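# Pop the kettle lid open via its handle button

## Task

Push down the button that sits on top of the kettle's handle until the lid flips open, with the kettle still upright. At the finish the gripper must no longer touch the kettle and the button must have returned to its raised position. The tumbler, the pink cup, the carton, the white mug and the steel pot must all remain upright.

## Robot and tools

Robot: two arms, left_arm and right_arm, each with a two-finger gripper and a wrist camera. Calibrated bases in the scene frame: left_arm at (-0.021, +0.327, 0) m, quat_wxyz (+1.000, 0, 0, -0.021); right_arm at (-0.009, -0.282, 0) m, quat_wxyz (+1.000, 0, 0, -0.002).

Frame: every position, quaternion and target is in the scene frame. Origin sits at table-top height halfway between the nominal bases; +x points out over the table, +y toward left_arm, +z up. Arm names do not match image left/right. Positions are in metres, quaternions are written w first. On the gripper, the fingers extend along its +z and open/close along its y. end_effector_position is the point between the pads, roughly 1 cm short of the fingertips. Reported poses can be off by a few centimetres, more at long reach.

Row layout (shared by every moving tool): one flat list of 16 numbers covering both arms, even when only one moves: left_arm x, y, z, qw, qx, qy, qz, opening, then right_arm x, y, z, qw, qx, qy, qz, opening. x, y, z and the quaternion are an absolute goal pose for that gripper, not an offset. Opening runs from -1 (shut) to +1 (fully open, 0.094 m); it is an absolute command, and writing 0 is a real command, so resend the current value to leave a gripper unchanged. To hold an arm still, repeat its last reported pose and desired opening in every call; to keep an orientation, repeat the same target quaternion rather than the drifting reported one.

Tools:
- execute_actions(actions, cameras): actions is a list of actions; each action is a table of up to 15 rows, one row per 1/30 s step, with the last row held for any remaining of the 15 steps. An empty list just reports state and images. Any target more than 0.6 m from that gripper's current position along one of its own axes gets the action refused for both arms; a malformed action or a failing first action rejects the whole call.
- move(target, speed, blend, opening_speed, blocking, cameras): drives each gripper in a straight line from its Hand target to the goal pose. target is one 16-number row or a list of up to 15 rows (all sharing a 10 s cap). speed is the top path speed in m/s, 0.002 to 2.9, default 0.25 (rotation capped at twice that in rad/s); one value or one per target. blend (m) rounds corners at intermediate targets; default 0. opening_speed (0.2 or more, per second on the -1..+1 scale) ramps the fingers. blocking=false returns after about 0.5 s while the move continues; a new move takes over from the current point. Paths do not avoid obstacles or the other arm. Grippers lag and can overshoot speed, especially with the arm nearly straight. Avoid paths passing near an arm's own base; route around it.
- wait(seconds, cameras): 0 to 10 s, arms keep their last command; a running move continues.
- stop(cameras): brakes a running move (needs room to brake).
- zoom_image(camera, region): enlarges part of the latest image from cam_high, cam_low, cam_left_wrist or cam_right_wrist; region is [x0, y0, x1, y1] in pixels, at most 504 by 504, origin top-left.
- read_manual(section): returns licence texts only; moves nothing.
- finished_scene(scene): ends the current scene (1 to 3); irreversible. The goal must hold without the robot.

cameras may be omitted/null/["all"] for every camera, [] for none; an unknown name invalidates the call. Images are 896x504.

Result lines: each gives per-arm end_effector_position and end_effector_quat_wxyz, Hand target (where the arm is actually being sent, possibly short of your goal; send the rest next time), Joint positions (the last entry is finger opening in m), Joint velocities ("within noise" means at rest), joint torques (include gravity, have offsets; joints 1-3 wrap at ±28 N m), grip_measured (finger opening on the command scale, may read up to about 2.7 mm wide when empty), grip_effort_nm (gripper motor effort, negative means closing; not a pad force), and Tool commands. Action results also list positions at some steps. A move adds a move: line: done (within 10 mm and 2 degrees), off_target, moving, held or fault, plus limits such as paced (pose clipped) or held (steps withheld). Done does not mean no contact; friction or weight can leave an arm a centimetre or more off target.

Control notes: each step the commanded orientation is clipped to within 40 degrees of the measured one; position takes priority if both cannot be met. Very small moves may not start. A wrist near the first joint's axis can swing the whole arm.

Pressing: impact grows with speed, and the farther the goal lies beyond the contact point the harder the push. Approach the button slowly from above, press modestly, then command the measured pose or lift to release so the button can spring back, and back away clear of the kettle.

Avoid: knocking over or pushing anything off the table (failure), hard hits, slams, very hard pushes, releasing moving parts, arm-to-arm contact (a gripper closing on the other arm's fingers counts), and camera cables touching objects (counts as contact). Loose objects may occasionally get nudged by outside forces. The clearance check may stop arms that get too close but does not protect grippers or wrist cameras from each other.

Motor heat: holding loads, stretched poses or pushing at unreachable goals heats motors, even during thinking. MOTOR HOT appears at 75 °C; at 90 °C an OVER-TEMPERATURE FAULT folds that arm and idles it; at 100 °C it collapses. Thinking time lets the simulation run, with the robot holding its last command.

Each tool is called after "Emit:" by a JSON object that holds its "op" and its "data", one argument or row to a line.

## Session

Emit:
{"op": "execute_actions", "data": {
  "actions": []
}}

Emit:
{"op": "zoom_image", "data": {
  "camera": "cam_high",
  "region": [440, 220, 740, 440]
}}

Scene clock: 0.00 s.
left_arm: end_effector_position=(+0.2437, +0.0357, +0.3237) grip_measured=+1.000 grip_effort_nm=n/a end_effector_quat_wxyz=(+0.606, +0.128, +0.705, -0.345) | right_arm: end_effector_position=(+0.3188, -0.1481, +0.2135) grip_measured=+1.000 grip_effort_nm=n/a end_effector_quat_wxyz=(+0.423, +0.038, +0.890, +0.164)
Joint positions: left_arm=[-0.908 1.085 0.759 0.299 -0.252 -0.345 0.094] | right_arm=[0.428 1.107 0.887 -0.411 0.078 0.47 0.094]
Joint velocities: within noise
Joint torques (N m): no reading
Motor temperatures (°C): left_arm=[26 34 28 28 27 26 25] | right_arm=[25 31 29 29 29 26 25]
Heat: left arm: 34 °C; right arm: 31 °C.
Hand target: left_arm +0.2432, +0.0366, +0.3240; +0.605, +0.129, +0.706, -0.344 | right_arm +0.3204, -0.1480, +0.2235; +0.435, +0.038, +0.884, +0.168
Tool commands: left_gripper/opening=+1.0 right_gripper/opening=+1.0

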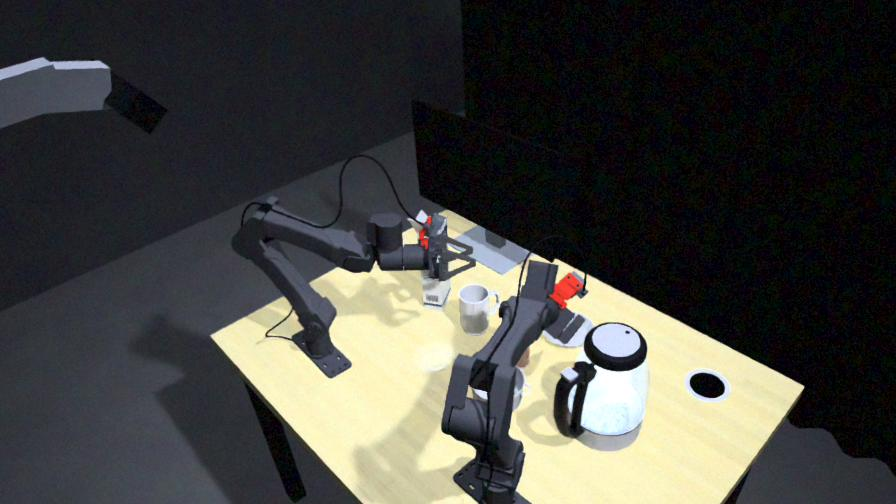

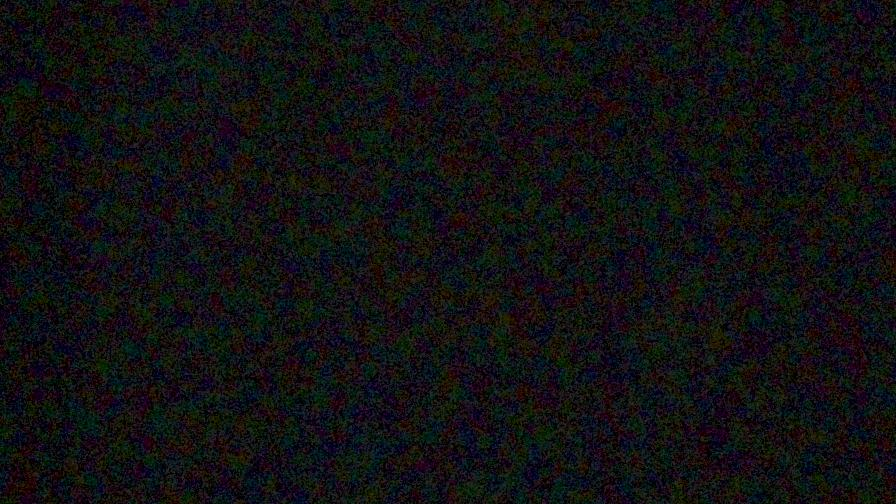

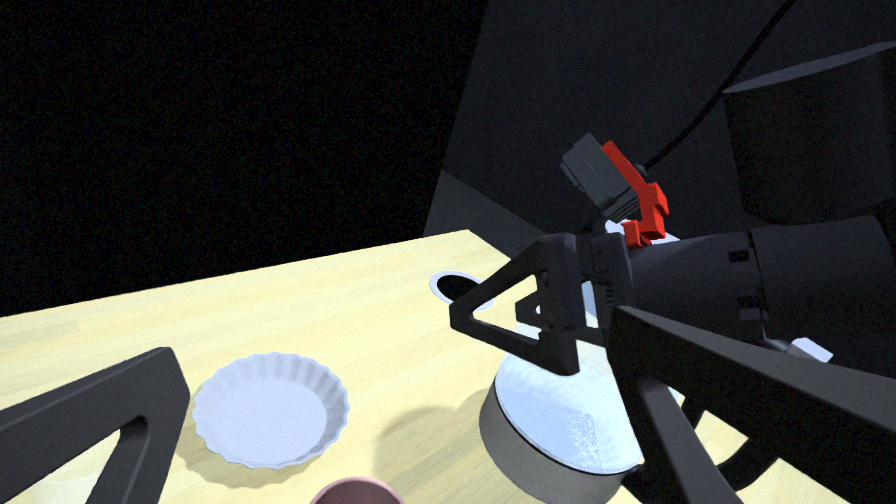

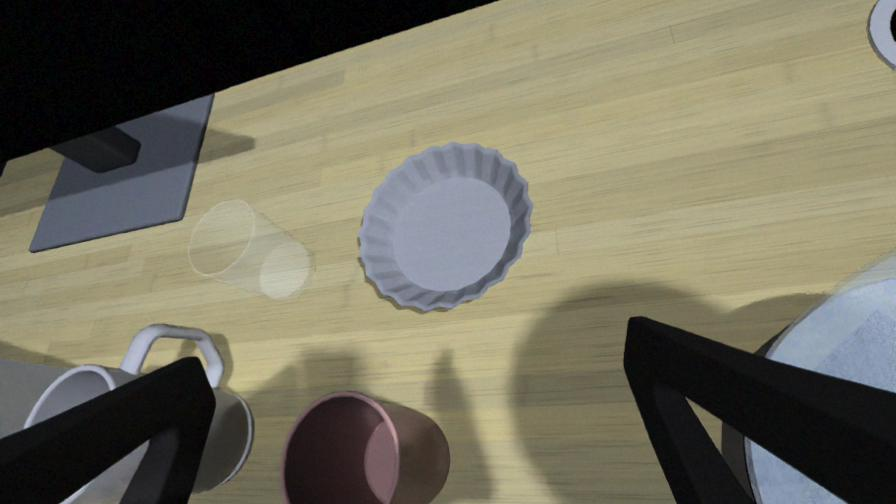

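Scaled by 1.680 from the camera's 896x504 image, which has a finer 1280x720 frame.

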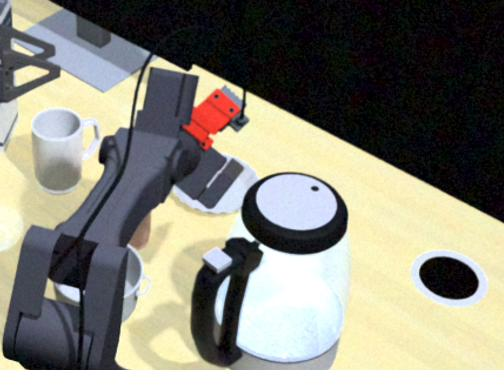

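Emit:
{"op": "move", "data": {
  "target": [
    [0.243,0.037,0.36,0.606,0.128,0.705,-0.345,-1,0.28,-0.2,0.42,0.6,0,0.8,0,-1],
    [0.22,0.03,0.4,0.5,0.4,0.7,-0.33,-1,0.16,-0.52,0.43,0.653,0.271,0.653,-0.271,-1],
    [0.14,-0.13,0.38,0.381,0.534,0.696,-0.292,-1,0.03,-0.6,0.36,0.5,0.5,0.5,-0.5,-1]
  ],
  "speed": 0.4,
  "blend": 0.04
}}

Scene clock: 23.83 s.
left_arm: end_effector_position=(+0.1394, -0.1266, +0.3890) grip_measured=-0.993 grip_effort_nm=-0.374 end_effector_quat_wxyz=(+0.392, +0.528, +0.690, -0.302) | right_arm: end_effector_position=(+0.0325, -0.5987, +0.3638) grip_measured=-0.997 grip_effort_nm=-0.178 end_effector_quat_wxyz=(+0.501, +0.495, +0.505, -0.499)
Joint positions: left_arm=[-1.157 1.706 2.035 -0.866 0.096 0.055 0] | right_arm=[-1.295 0.762 0.775 -0.013 0.261 -0.008 0]
Joint velocities: within noise
Joint torques (N m): left_arm=[-0.43 -5.16 7.65 1.85 -0.04 0.04] | right_arm=[-0.36 -0.87 6.49 2.12 0.09 0.14]
Motor temperatures (°C): left_arm=[26 34 30 32 27 26 25] | right_arm=[25 32 32 33 29 26 25]
Heat: left arm: 34 °C; right arm: 33 °C.
Hand target: left_arm +0.1399, -0.1299, +0.3800; +0.381, +0.534, +0.696, -0.292 | right_arm +0.0300, -0.5999, +0.3600; +0.500, +0.500, +0.500, -0.500
Off the commanded pose: left_arm 0.010 m, 2 deg | right_arm 0.005 m, 1 deg.
move: done

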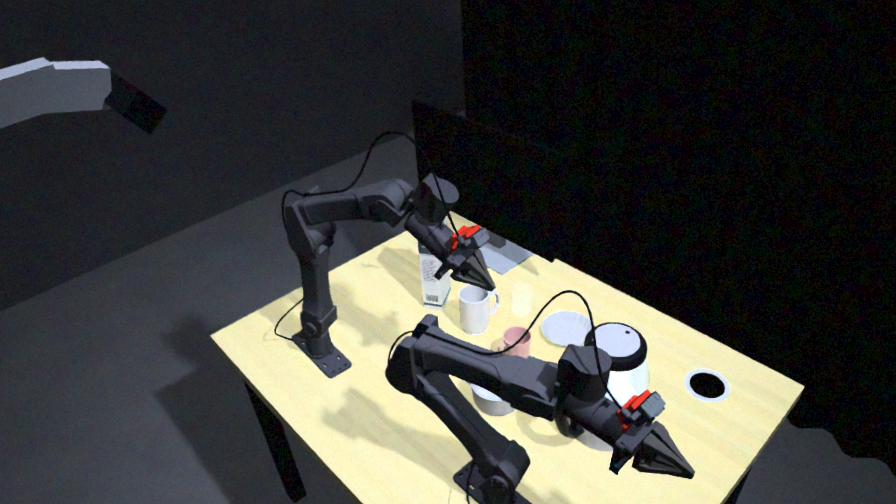

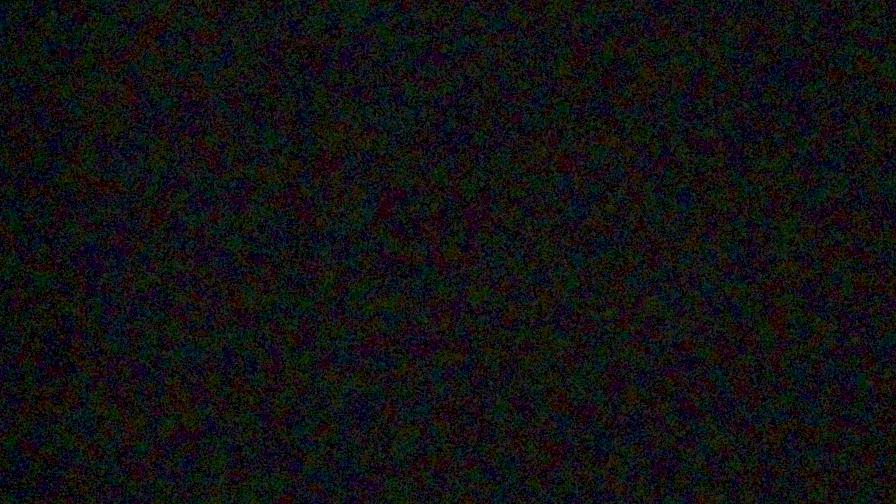

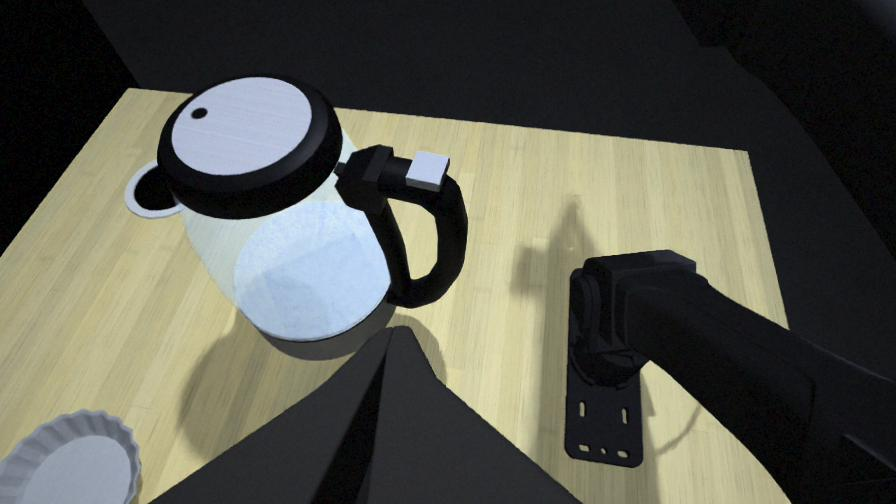

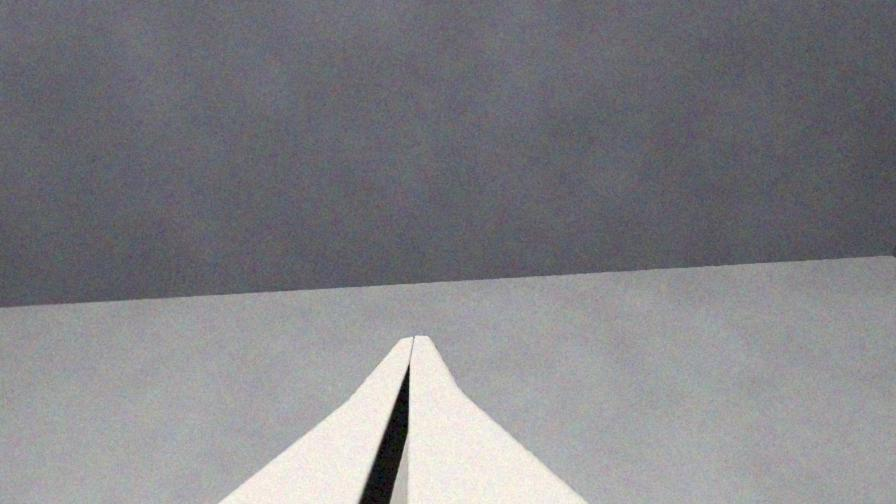

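Emit:
{"op": "move", "data": {
  "target": [0.181,-0.309,0.285,0.381,0.534,0.696,-0.292,-1,0.03,-0.6,0.36,0.5,0.5,0.5,-0.5,-1],
  "cameras": ["cam_high","cam_left_wrist"]
}}

Emit:
{"op": "zoom_image", "data": {
  "camera": "cam_high",
  "region": [500, 270, 660, 440]
}}

Scene clock: 38.80 s.
left_arm: end_effector_position=(+0.1840, -0.3034, +0.3083) grip_measured=-0.993 grip_effort_nm=-0.374 end_effector_quat_wxyz=(+0.422, +0.517, +0.673, -0.318) | right_arm: end_effector_position=(+0.0323, -0.5987, +0.3640) grip_measured=-0.997 grip_effort_nm=-0.178 end_effector_quat_wxyz=(+0.501, +0.495, +0.505, -0.499)
Joint positions: left_arm=[-1.203 2.497 2.849 -0.81 0.051 0.034 0] | right_arm=[-1.295 0.762 0.775 -0.013 0.262 -0.008 0]
Joint velocities: within noise
Joint torques (N m): left_arm=[-0.9 -10.36 7.32 1.91 -0.01 -0.03] | right_arm=[-0.36 -0.85 6.49 2.15 0.06 0.13]
Motor temperatures (°C): left_arm=[26 36 31 33 27 26 25] | right_arm=[25 31 32 34 29 26 25]
Heat: left arm: 36 °C; right arm: 34 °C.
Hand target: left_arm +0.1807, -0.3079, +0.2849; +0.404, +0.524, +0.684, -0.307 | right_arm +0.0300, -0.6000, +0.3600; +0.500, +0.500, +0.500, -0.500
Off the commanded pose: left_arm 0.024 m, 6 deg | right_arm 0.005 m, 1 deg.
elbow stopped short (left arm): the move would have taken joint 3 (elbow) straighter than the controller allows.
move: off_target (left_arm)
Images, in order (width x height): cam_high 896x504, cam_left_wrist 896x504.

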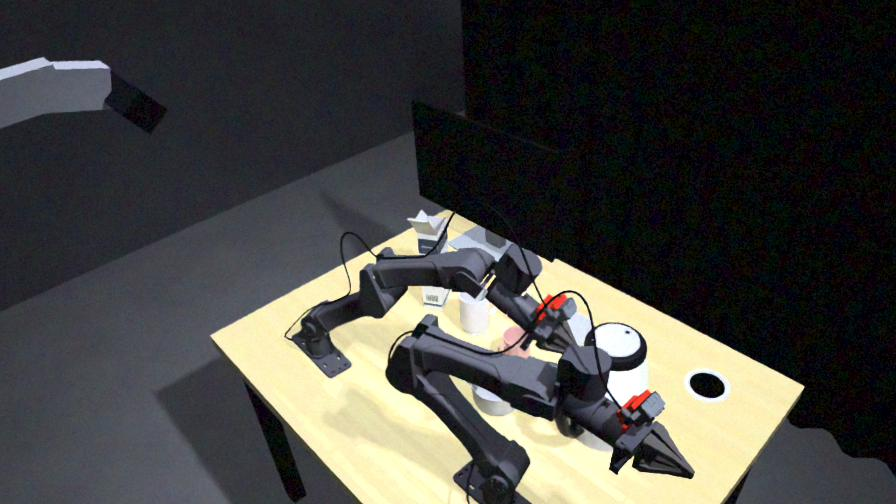

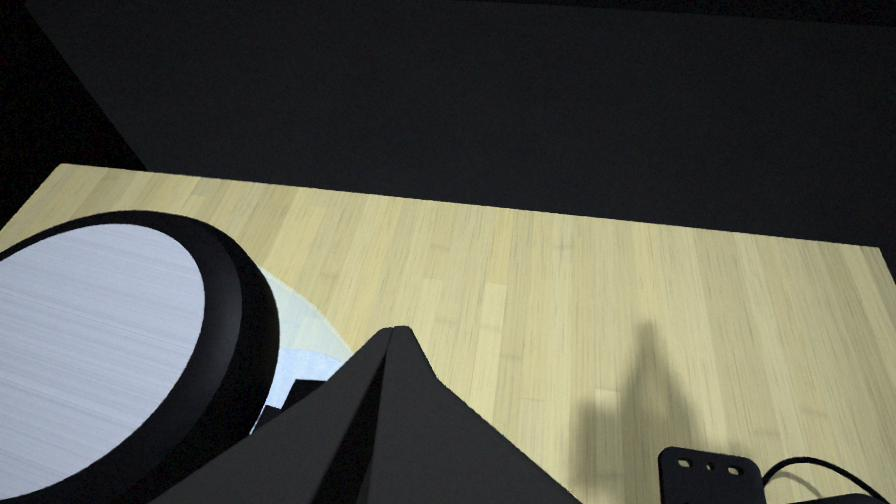

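Scaled by 2.965 from the camera's 896x504 image, which has a finer 1280x720 frame.

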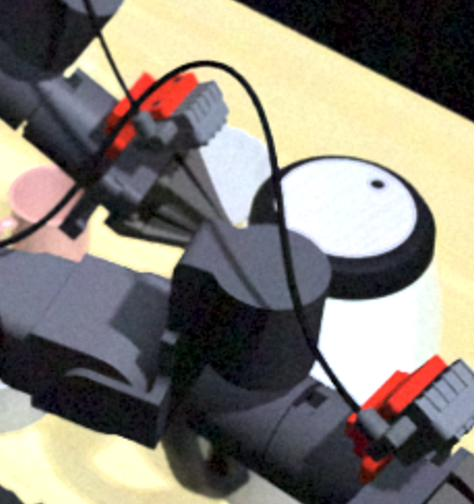

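Emit:
{"op": "move", "data": {
  "target": [
    [0.180,-0.305,0.262,0.433,0.499,0.679,-0.318,-1,0.03,-0.6,0.36,0.5,0.5,0.5,-0.5,-1],
    [0.180,-0.305,0.235,0.433,0.499,0.679,-0.318,-1,0.03,-0.6,0.36,0.5,0.5,0.5,-0.5,-1]
  ],
  "speed": [0.12,0.04],
  "cameras": ["cam_high","cam_left_wrist"]
}}

Scene clock: 48.90 s.
left_arm: end_effector_position=(+0.1911, -0.3128, +0.2655) grip_measured=-0.993 grip_effort_nm=-0.369 end_effector_quat_wxyz=(+0.470, +0.481, +0.658, -0.339) | right_arm: end_effector_position=(+0.0323, -0.5987, +0.3641) grip_measured=-0.997 grip_effort_nm=-0.183 end_effector_quat_wxyz=(+0.501, +0.495, +0.505, -0.499)
Joint positions: left_arm=[-1.21 2.263 2.123 -0.195 0.006 0.007 0] | right_arm=[-1.295 0.762 0.775 -0.012 0.262 -0.008 0]
Joint velocities: within noise
Joint torques (N m): left_arm=[-1.13 -13.01 4.37 1.46 -0.04 -0.05] | right_arm=[-0.36 -0.85 6.49 2.14 0.06 0.14]
Motor temperatures (°C): left_arm=[26 41 32 34 27 26 25] | right_arm=[25 31 32 35 29 26 25]
Heat: left arm: 41 °C; right arm: 35 °C.
Hand target: left_arm +0.1806, -0.3061, +0.2359; +0.434, +0.499, +0.679, -0.318 | right_arm +0.0300, -0.6000, +0.3601; +0.500, +0.500, +0.500, -0.500
Off the commanded pose: left_arm 0.033 m, 6 deg | right_arm 0.005 m, 1 deg.
move: off_target (left_arm)
Images, in order (width x height): cam_high 896x504, cam_left_wrist 896x504.

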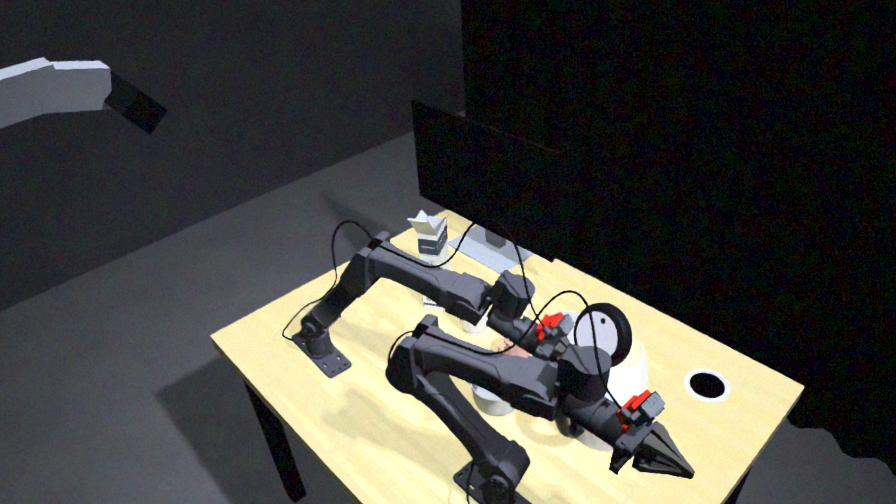

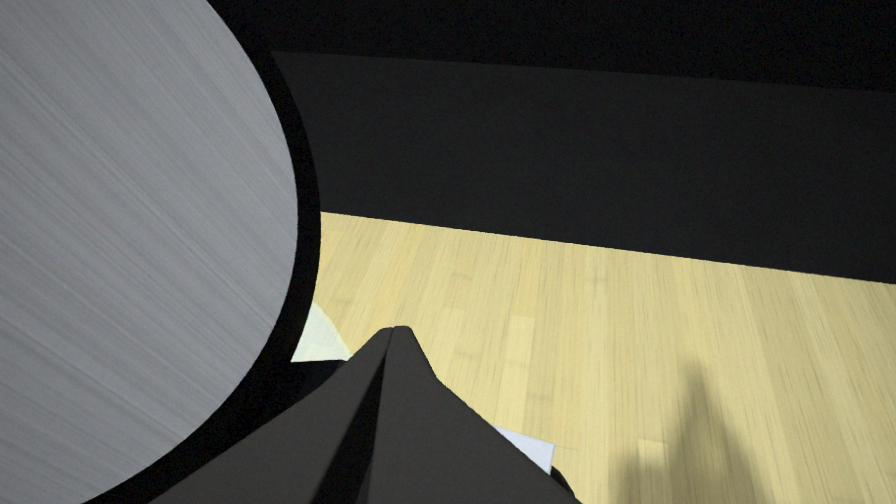

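Emit:
{"op": "move", "data": {
  "target": [0.165,-0.25,0.33,0.433,0.499,0.679,-0.318,-1,0.03,-0.6,0.36,0.5,0.5,0.5,-0.5,-1],
  "speed": 0.15,
  "cameras": ["cam_high","cam_left_wrist"]
}}

Scene clock: 52.60 s.
left_arm: end_effector_position=(+0.1727, -0.2571, +0.3095) grip_measured=-0.993 grip_effort_nm=-0.369 end_effector_quat_wxyz=(+0.429, +0.501, +0.685, -0.310) | right_arm: end_effector_position=(+0.0323, -0.5987, +0.3641) grip_measured=-0.997 grip_effort_nm=-0.183 end_effector_quat_wxyz=(+0.501, +0.495, +0.505, -0.499)
Joint positions: left_arm=[-1.21 2.087 2.131 -0.5 0.006 0.007 0] | right_arm=[-1.295 0.762 0.775 -0.012 0.262 -0.008 0]
Joint velocities: within noise
Joint torques (N m): left_arm=[-0.64 -13.72 7.57 1.91 0.03 0.03] | right_arm=[-0.36 -0.85 6.5 2.14 0.06 0.14]
Motor temperatures (°C): left_arm=[26 43 31 33 27 26 25] | right_arm=[25 31 32 35 29 26 25]
Heat: left arm: 43 °C; right arm: 35 °C.
Hand target: left_arm +0.1652, -0.2502, +0.3297; +0.433, +0.499, +0.679, -0.318 | right_arm +0.0300, -0.6000, +0.3601; +0.500, +0.500, +0.500, -0.500
Off the commanded pose: left_arm 0.023 m, 1 deg | right_arm 0.005 m, 1 deg.
move: off_target (left_arm)
Images, in order (width x height): cam_high 896x504, cam_left_wrist 896x504.

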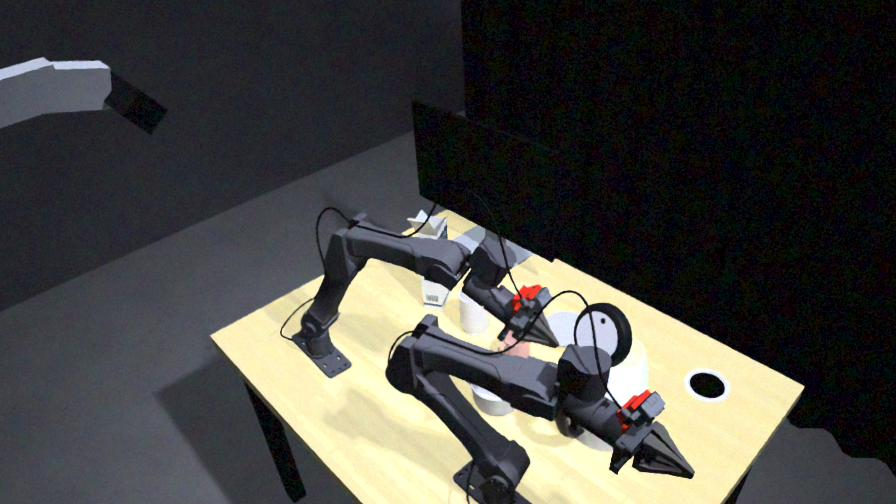

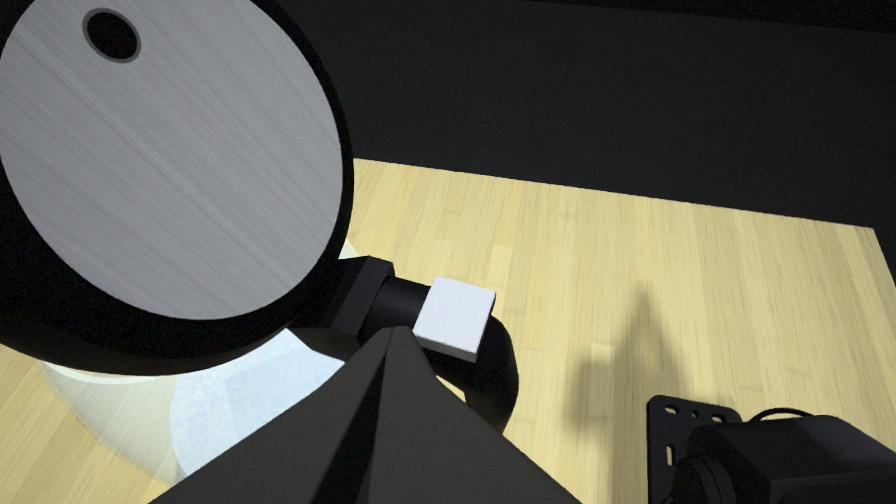

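Emit:
{"op": "finished_scene", "data": {
  "scene": 2
}}

The scene is finished: the task was done.


## Next scene

The same job, from a new start.

Emit:
{"op": "execute_actions", "data": {
  "actions": []
}}

Emit:
{"op": "zoom_image", "data": {
  "camera": "cam_high",
  "region": [440, 220, 740, 440]
}}

Scene clock: 0.00 s.
left_arm: end_effector_position=(+0.3022, +0.2074, +0.2776) grip_measured=+1.000 grip_effort_nm=n/a end_effector_quat_wxyz=(+0.415, -0.023, +0.875, -0.248) | right_arm: end_effector_position=(+0.3192, -0.1100, +0.2899) grip_measured=+1.000 grip_effort_nm=n/a end_effector_quat_wxyz=(+0.592, -0.076, +0.800, +0.057)
Joint positions: left_arm=[-0.198 1.07 1.073 -0.581 0.231 -0.417 0.094] | right_arm=[0.714 1.079 0.895 -0.154 0.495 0.168 0.094]
Joint velocities: within noise
Joint torques (N m): no reading
Motor temperatures (°C): left_arm=[26 33 27 27 26 26 25] | right_arm=[25 29 28 28 28 26 25]
Heat: left arm: 33 °C; right arm: 29 °C.
Hand target: left_arm +0.2999, +0.2079, +0.2779; +0.413, -0.022, +0.876, -0.248 | right_arm +0.3189, -0.1110, +0.2997; +0.601, -0.071, +0.794, +0.062
Tool commands: left_gripper/opening=+1.0 right_gripper/opening=+1.0

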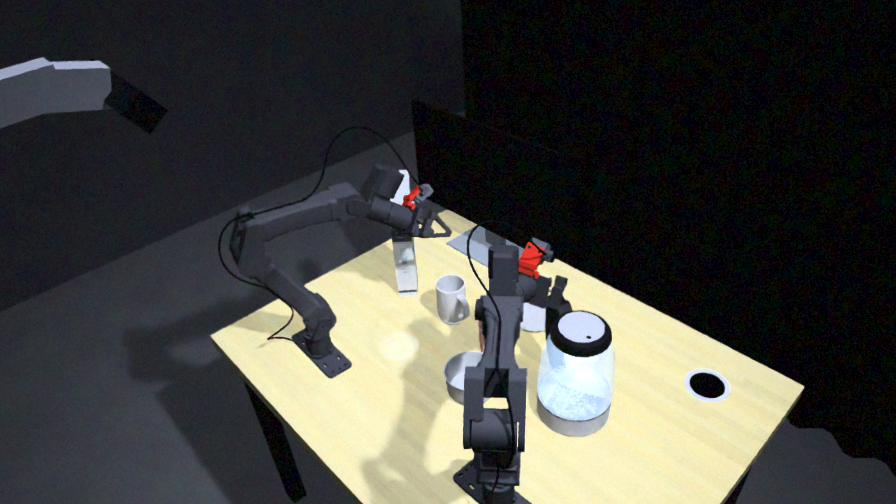

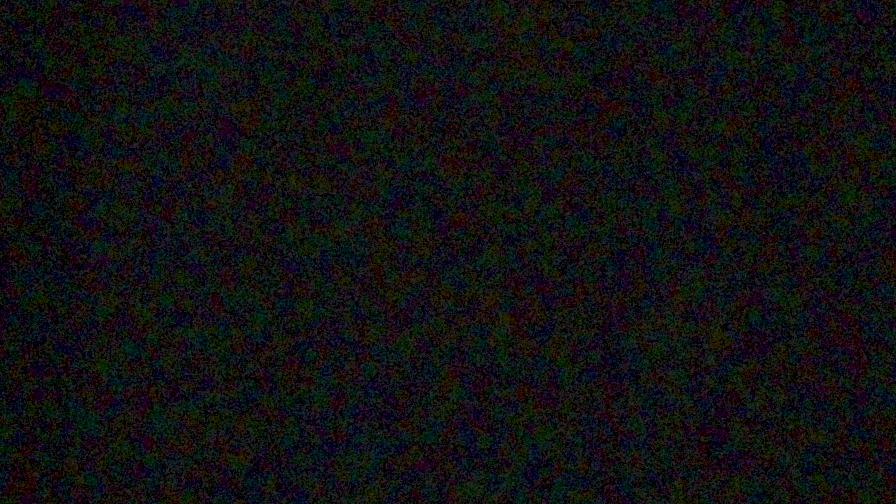

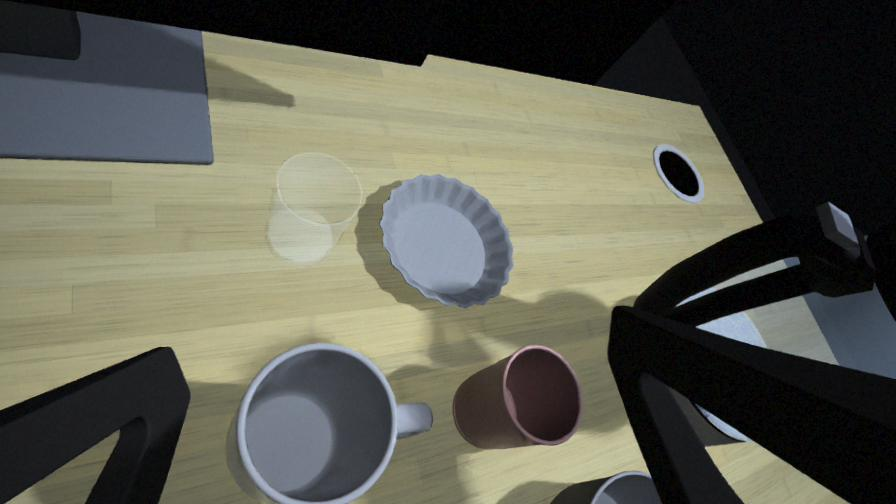

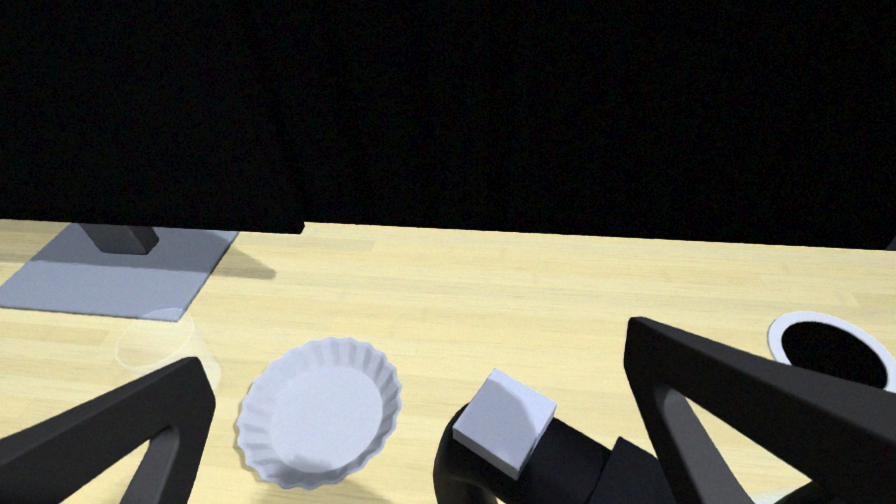

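Scaled by 1.680 from the camera's 896x504 image, which has a finer 1280x720 frame.

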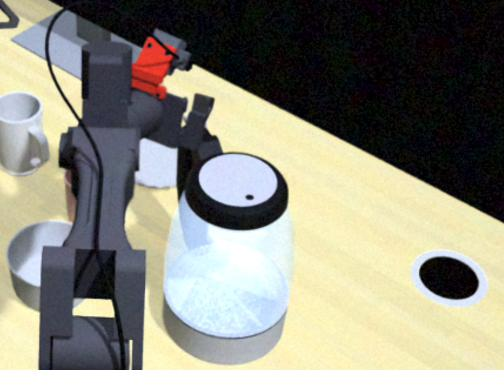

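Emit:
{"op": "move", "data": {
  "target": [
    [0.300,0.208,0.278,0.415,-0.023,0.875,-0.248,1,0.3255,-0.134,0.30,0.458,-0.116,0.879,0.06,-1],
    [0.300,0.208,0.278,0.415,-0.023,0.875,-0.248,1,0.3255,-0.134,0.255,0.458,-0.116,0.879,0.06,-1],
    [0.300,0.208,0.278,0.415,-0.023,0.875,-0.248,1,0.3255,-0.134,0.216,0.458,-0.116,0.879,0.06,-1]
  ],
  "speed": [0.15,0.1,0.04],
  "cameras": ["cam_high","cam_right_wrist"]
}}

Scene clock: 14.87 s.
left_arm: end_effector_position=(+0.3022, +0.2074, +0.2776) grip_measured=+1.000 grip_effort_nm=-0.007 end_effector_quat_wxyz=(+0.415, -0.023, +0.875, -0.248) | right_arm: end_effector_position=(+0.3372, -0.1267, +0.2522) grip_measured=-0.997 grip_effort_nm=-0.183 end_effector_quat_wxyz=(+0.504, -0.105, +0.854, +0.078)
Joint positions: left_arm=[-0.198 1.07 1.073 -0.581 0.231 -0.417 0.094] | right_arm=[0.522 1.155 0.963 -0.322 0.213 0.15 0]
Joint velocities: within noise
Joint torques (N m): left_arm=[-0.03 -2.86 6.45 2.03 0.08 0.05] | right_arm=[-0.43 -4.56 4.63 1.13 -0.04 0.03]
Motor temperatures (°C): left_arm=[26 33 28 31 27 26 25] | right_arm=[25 30 30 30 28 26 25]
Heat: left arm: 33 °C; right arm: 30 °C.
Hand target: left_arm +0.3000, +0.2080, +0.2779; +0.415, -0.023, +0.875, -0.248 | right_arm +0.3257, -0.1340, +0.2174; +0.458, -0.116, +0.879, +0.060
Off the commanded pose: left_arm 0.002 m, 0 deg | right_arm 0.039 m, 6 deg.
move: off_target (right_arm)
Images, in order (width x height): cam_high 896x504, cam_right_wrist 896x504.

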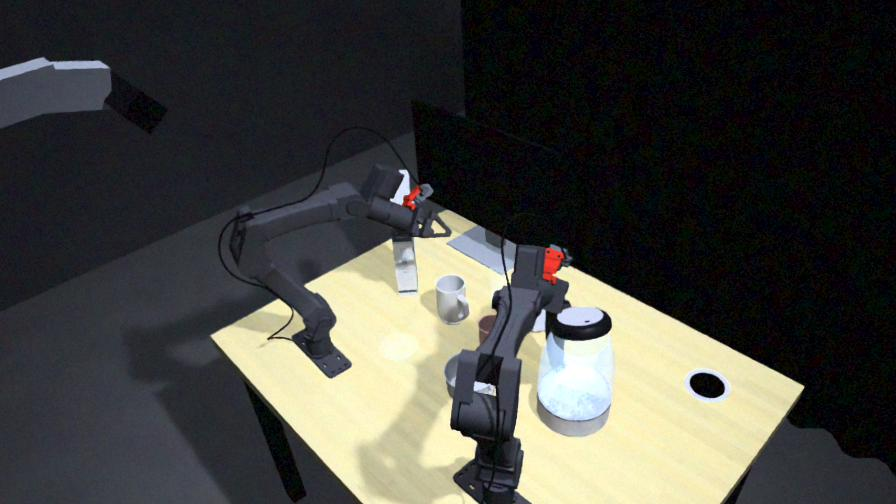

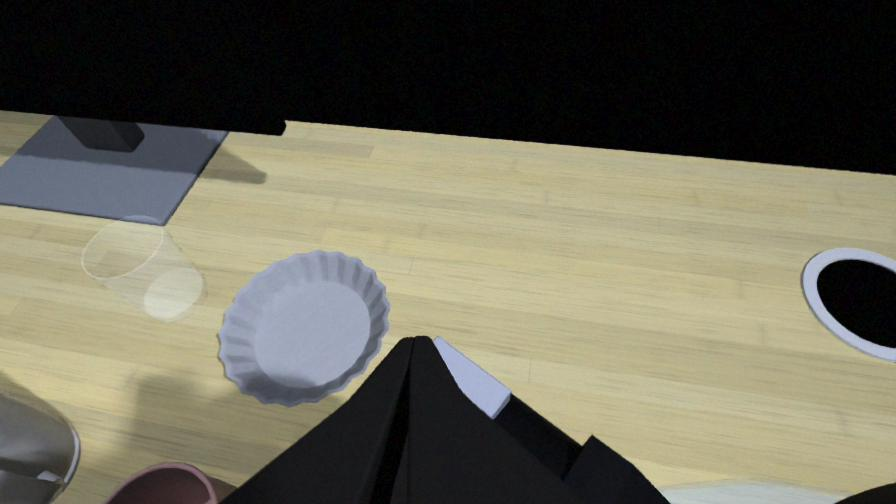

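Emit:
{"op": "move", "data": {
  "target": [
    [0.300,0.208,0.278,0.415,-0.023,0.875,-0.248,1,0.318,-0.143,0.29,0.458,-0.116,0.879,0.06,-1]
  ],
  "speed": 0.12,
  "cameras": ["cam_high","cam_right_wrist"]
}}

Scene clock: 20.03 s.
left_arm: end_effector_position=(+0.3022, +0.2074, +0.2776) grip_measured=+1.000 grip_effort_nm=-0.002 end_effector_quat_wxyz=(+0.415, -0.023, +0.875, -0.248) | right_arm: end_effector_position=(+0.3173, -0.1410, +0.2789) grip_measured=-0.997 grip_effort_nm=-0.188 end_effector_quat_wxyz=(+0.453, -0.117, +0.882, +0.060)
Joint positions: left_arm=[-0.198 1.07 1.073 -0.581 0.231 -0.417 0.094] | right_arm=[0.505 1.154 1.172 -0.653 0.192 0.14 0]
Joint velocities: within noise
Joint torques (N m): left_arm=[-0.32 -3.11 6.39 2.05 0.08 0.05] | right_arm=[-0.53 -4.36 10.32 1.49 0.03 0]
Motor temperatures (°C): left_arm=[26 33 28 32 27 26 25] | right_arm=[25 30 30 30 28 26 25]
Heat: left arm: 33 °C; right arm: 30 °C.
Hand target: left_arm +0.3000, +0.2080, +0.2779; +0.415, -0.023, +0.875, -0.248 | right_arm +0.3179, -0.1430, +0.2897; +0.458, -0.116, +0.879, +0.060
Off the commanded pose: left_arm 0.002 m, 0 deg | right_arm 0.011 m, 1 deg.
move: off_target (right_arm)
Images, in order (width x height): cam_high 896x504, cam_right_wrist 896x504.

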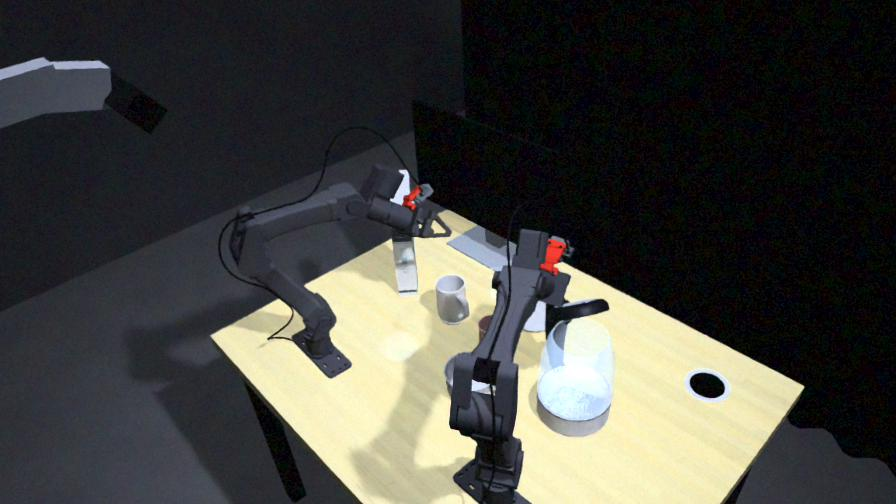

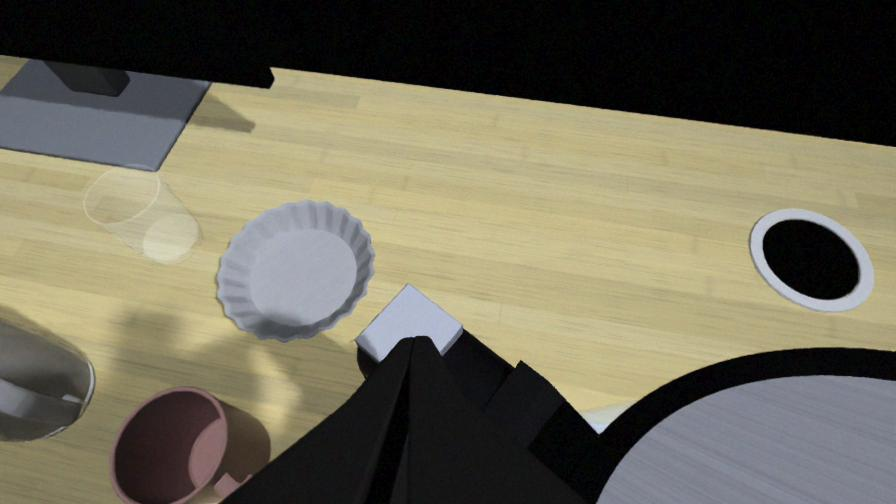

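Emit:
{"op": "move", "data": {
  "target": [
    [0.300,0.208,0.278,0.415,-0.023,0.875,-0.248,1,0.29,-0.1,0.33,0.458,-0.116,0.879,0.06,-1]
  ],
  "cameras": ["cam_high","cam_right_wrist"]
}}

Scene clock: 26.87 s.
left_arm: end_effector_position=(+0.3022, +0.2074, +0.2776) grip_measured=+1.000 grip_effort_nm=-0.002 end_effector_quat_wxyz=(+0.415, -0.023, +0.875, -0.248) | right_arm: end_effector_position=(+0.2874, -0.1012, +0.3160) grip_measured=-0.997 grip_effort_nm=-0.183 end_effector_quat_wxyz=(+0.446, -0.126, +0.884, +0.056)
Joint positions: left_arm=[-0.198 1.07 1.073 -0.581 0.231 -0.417 0.094] | right_arm=[0.734 1.217 1.388 -0.863 0.368 0.274 0]
Joint velocities: within noise
Joint torques (N m): left_arm=[-0.29 -3.1 6.22 2.02 0.07 0.07] | right_arm=[0.39 -3.85 10.43 1.58 0.29 0.19]
Motor temperatures (°C): left_arm=[26 33 29 33 27 26 25] | right_arm=[25 30 31 31 28 26 25]
Heat: left arm: 33 °C; right arm: 31 °C.
Hand target: left_arm +0.3000, +0.2080, +0.2779; +0.415, -0.023, +0.875, -0.248 | right_arm +0.2897, -0.1003, +0.3299; +0.458, -0.116, +0.879, +0.060
Off the commanded pose: left_arm 0.002 m, 0 deg | right_arm 0.014 m, 2 deg.
move: off_target (right_arm)
Images, in order (width x height): cam_high 896x504, cam_right_wrist 896x504.

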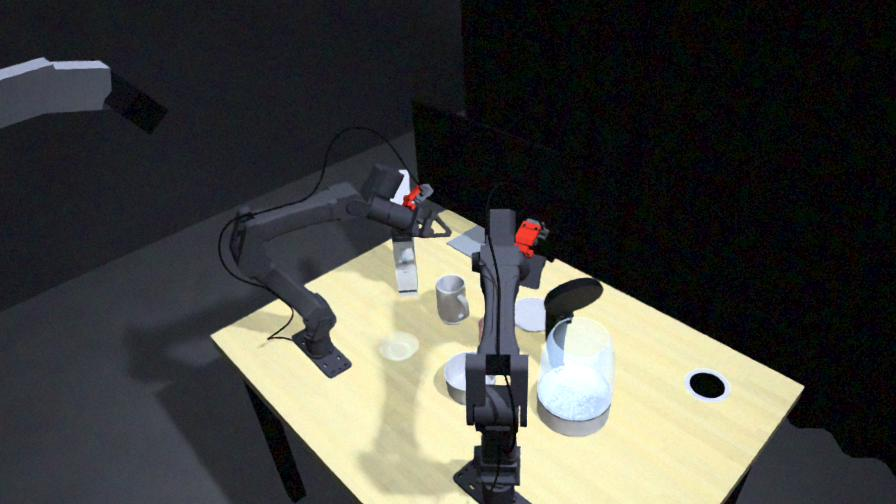

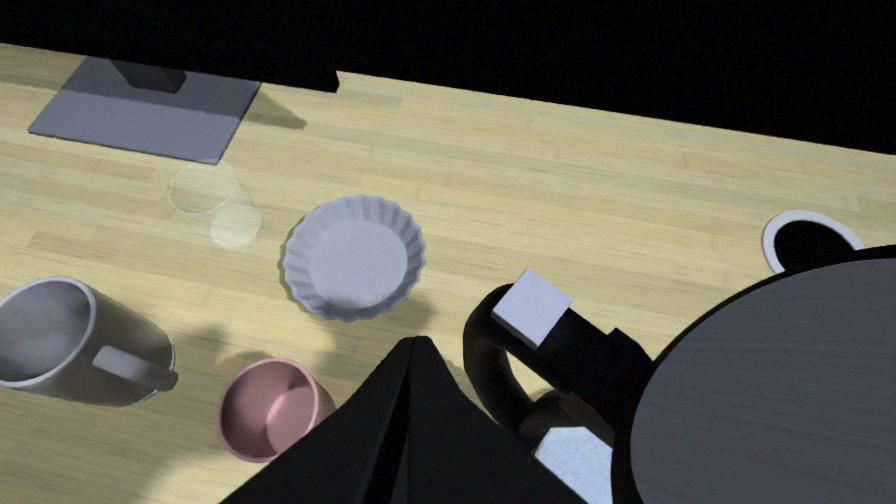

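Emit:
{"op": "finished_scene", "data": {
  "scene": 3
}}

The scene is finished: the task was done.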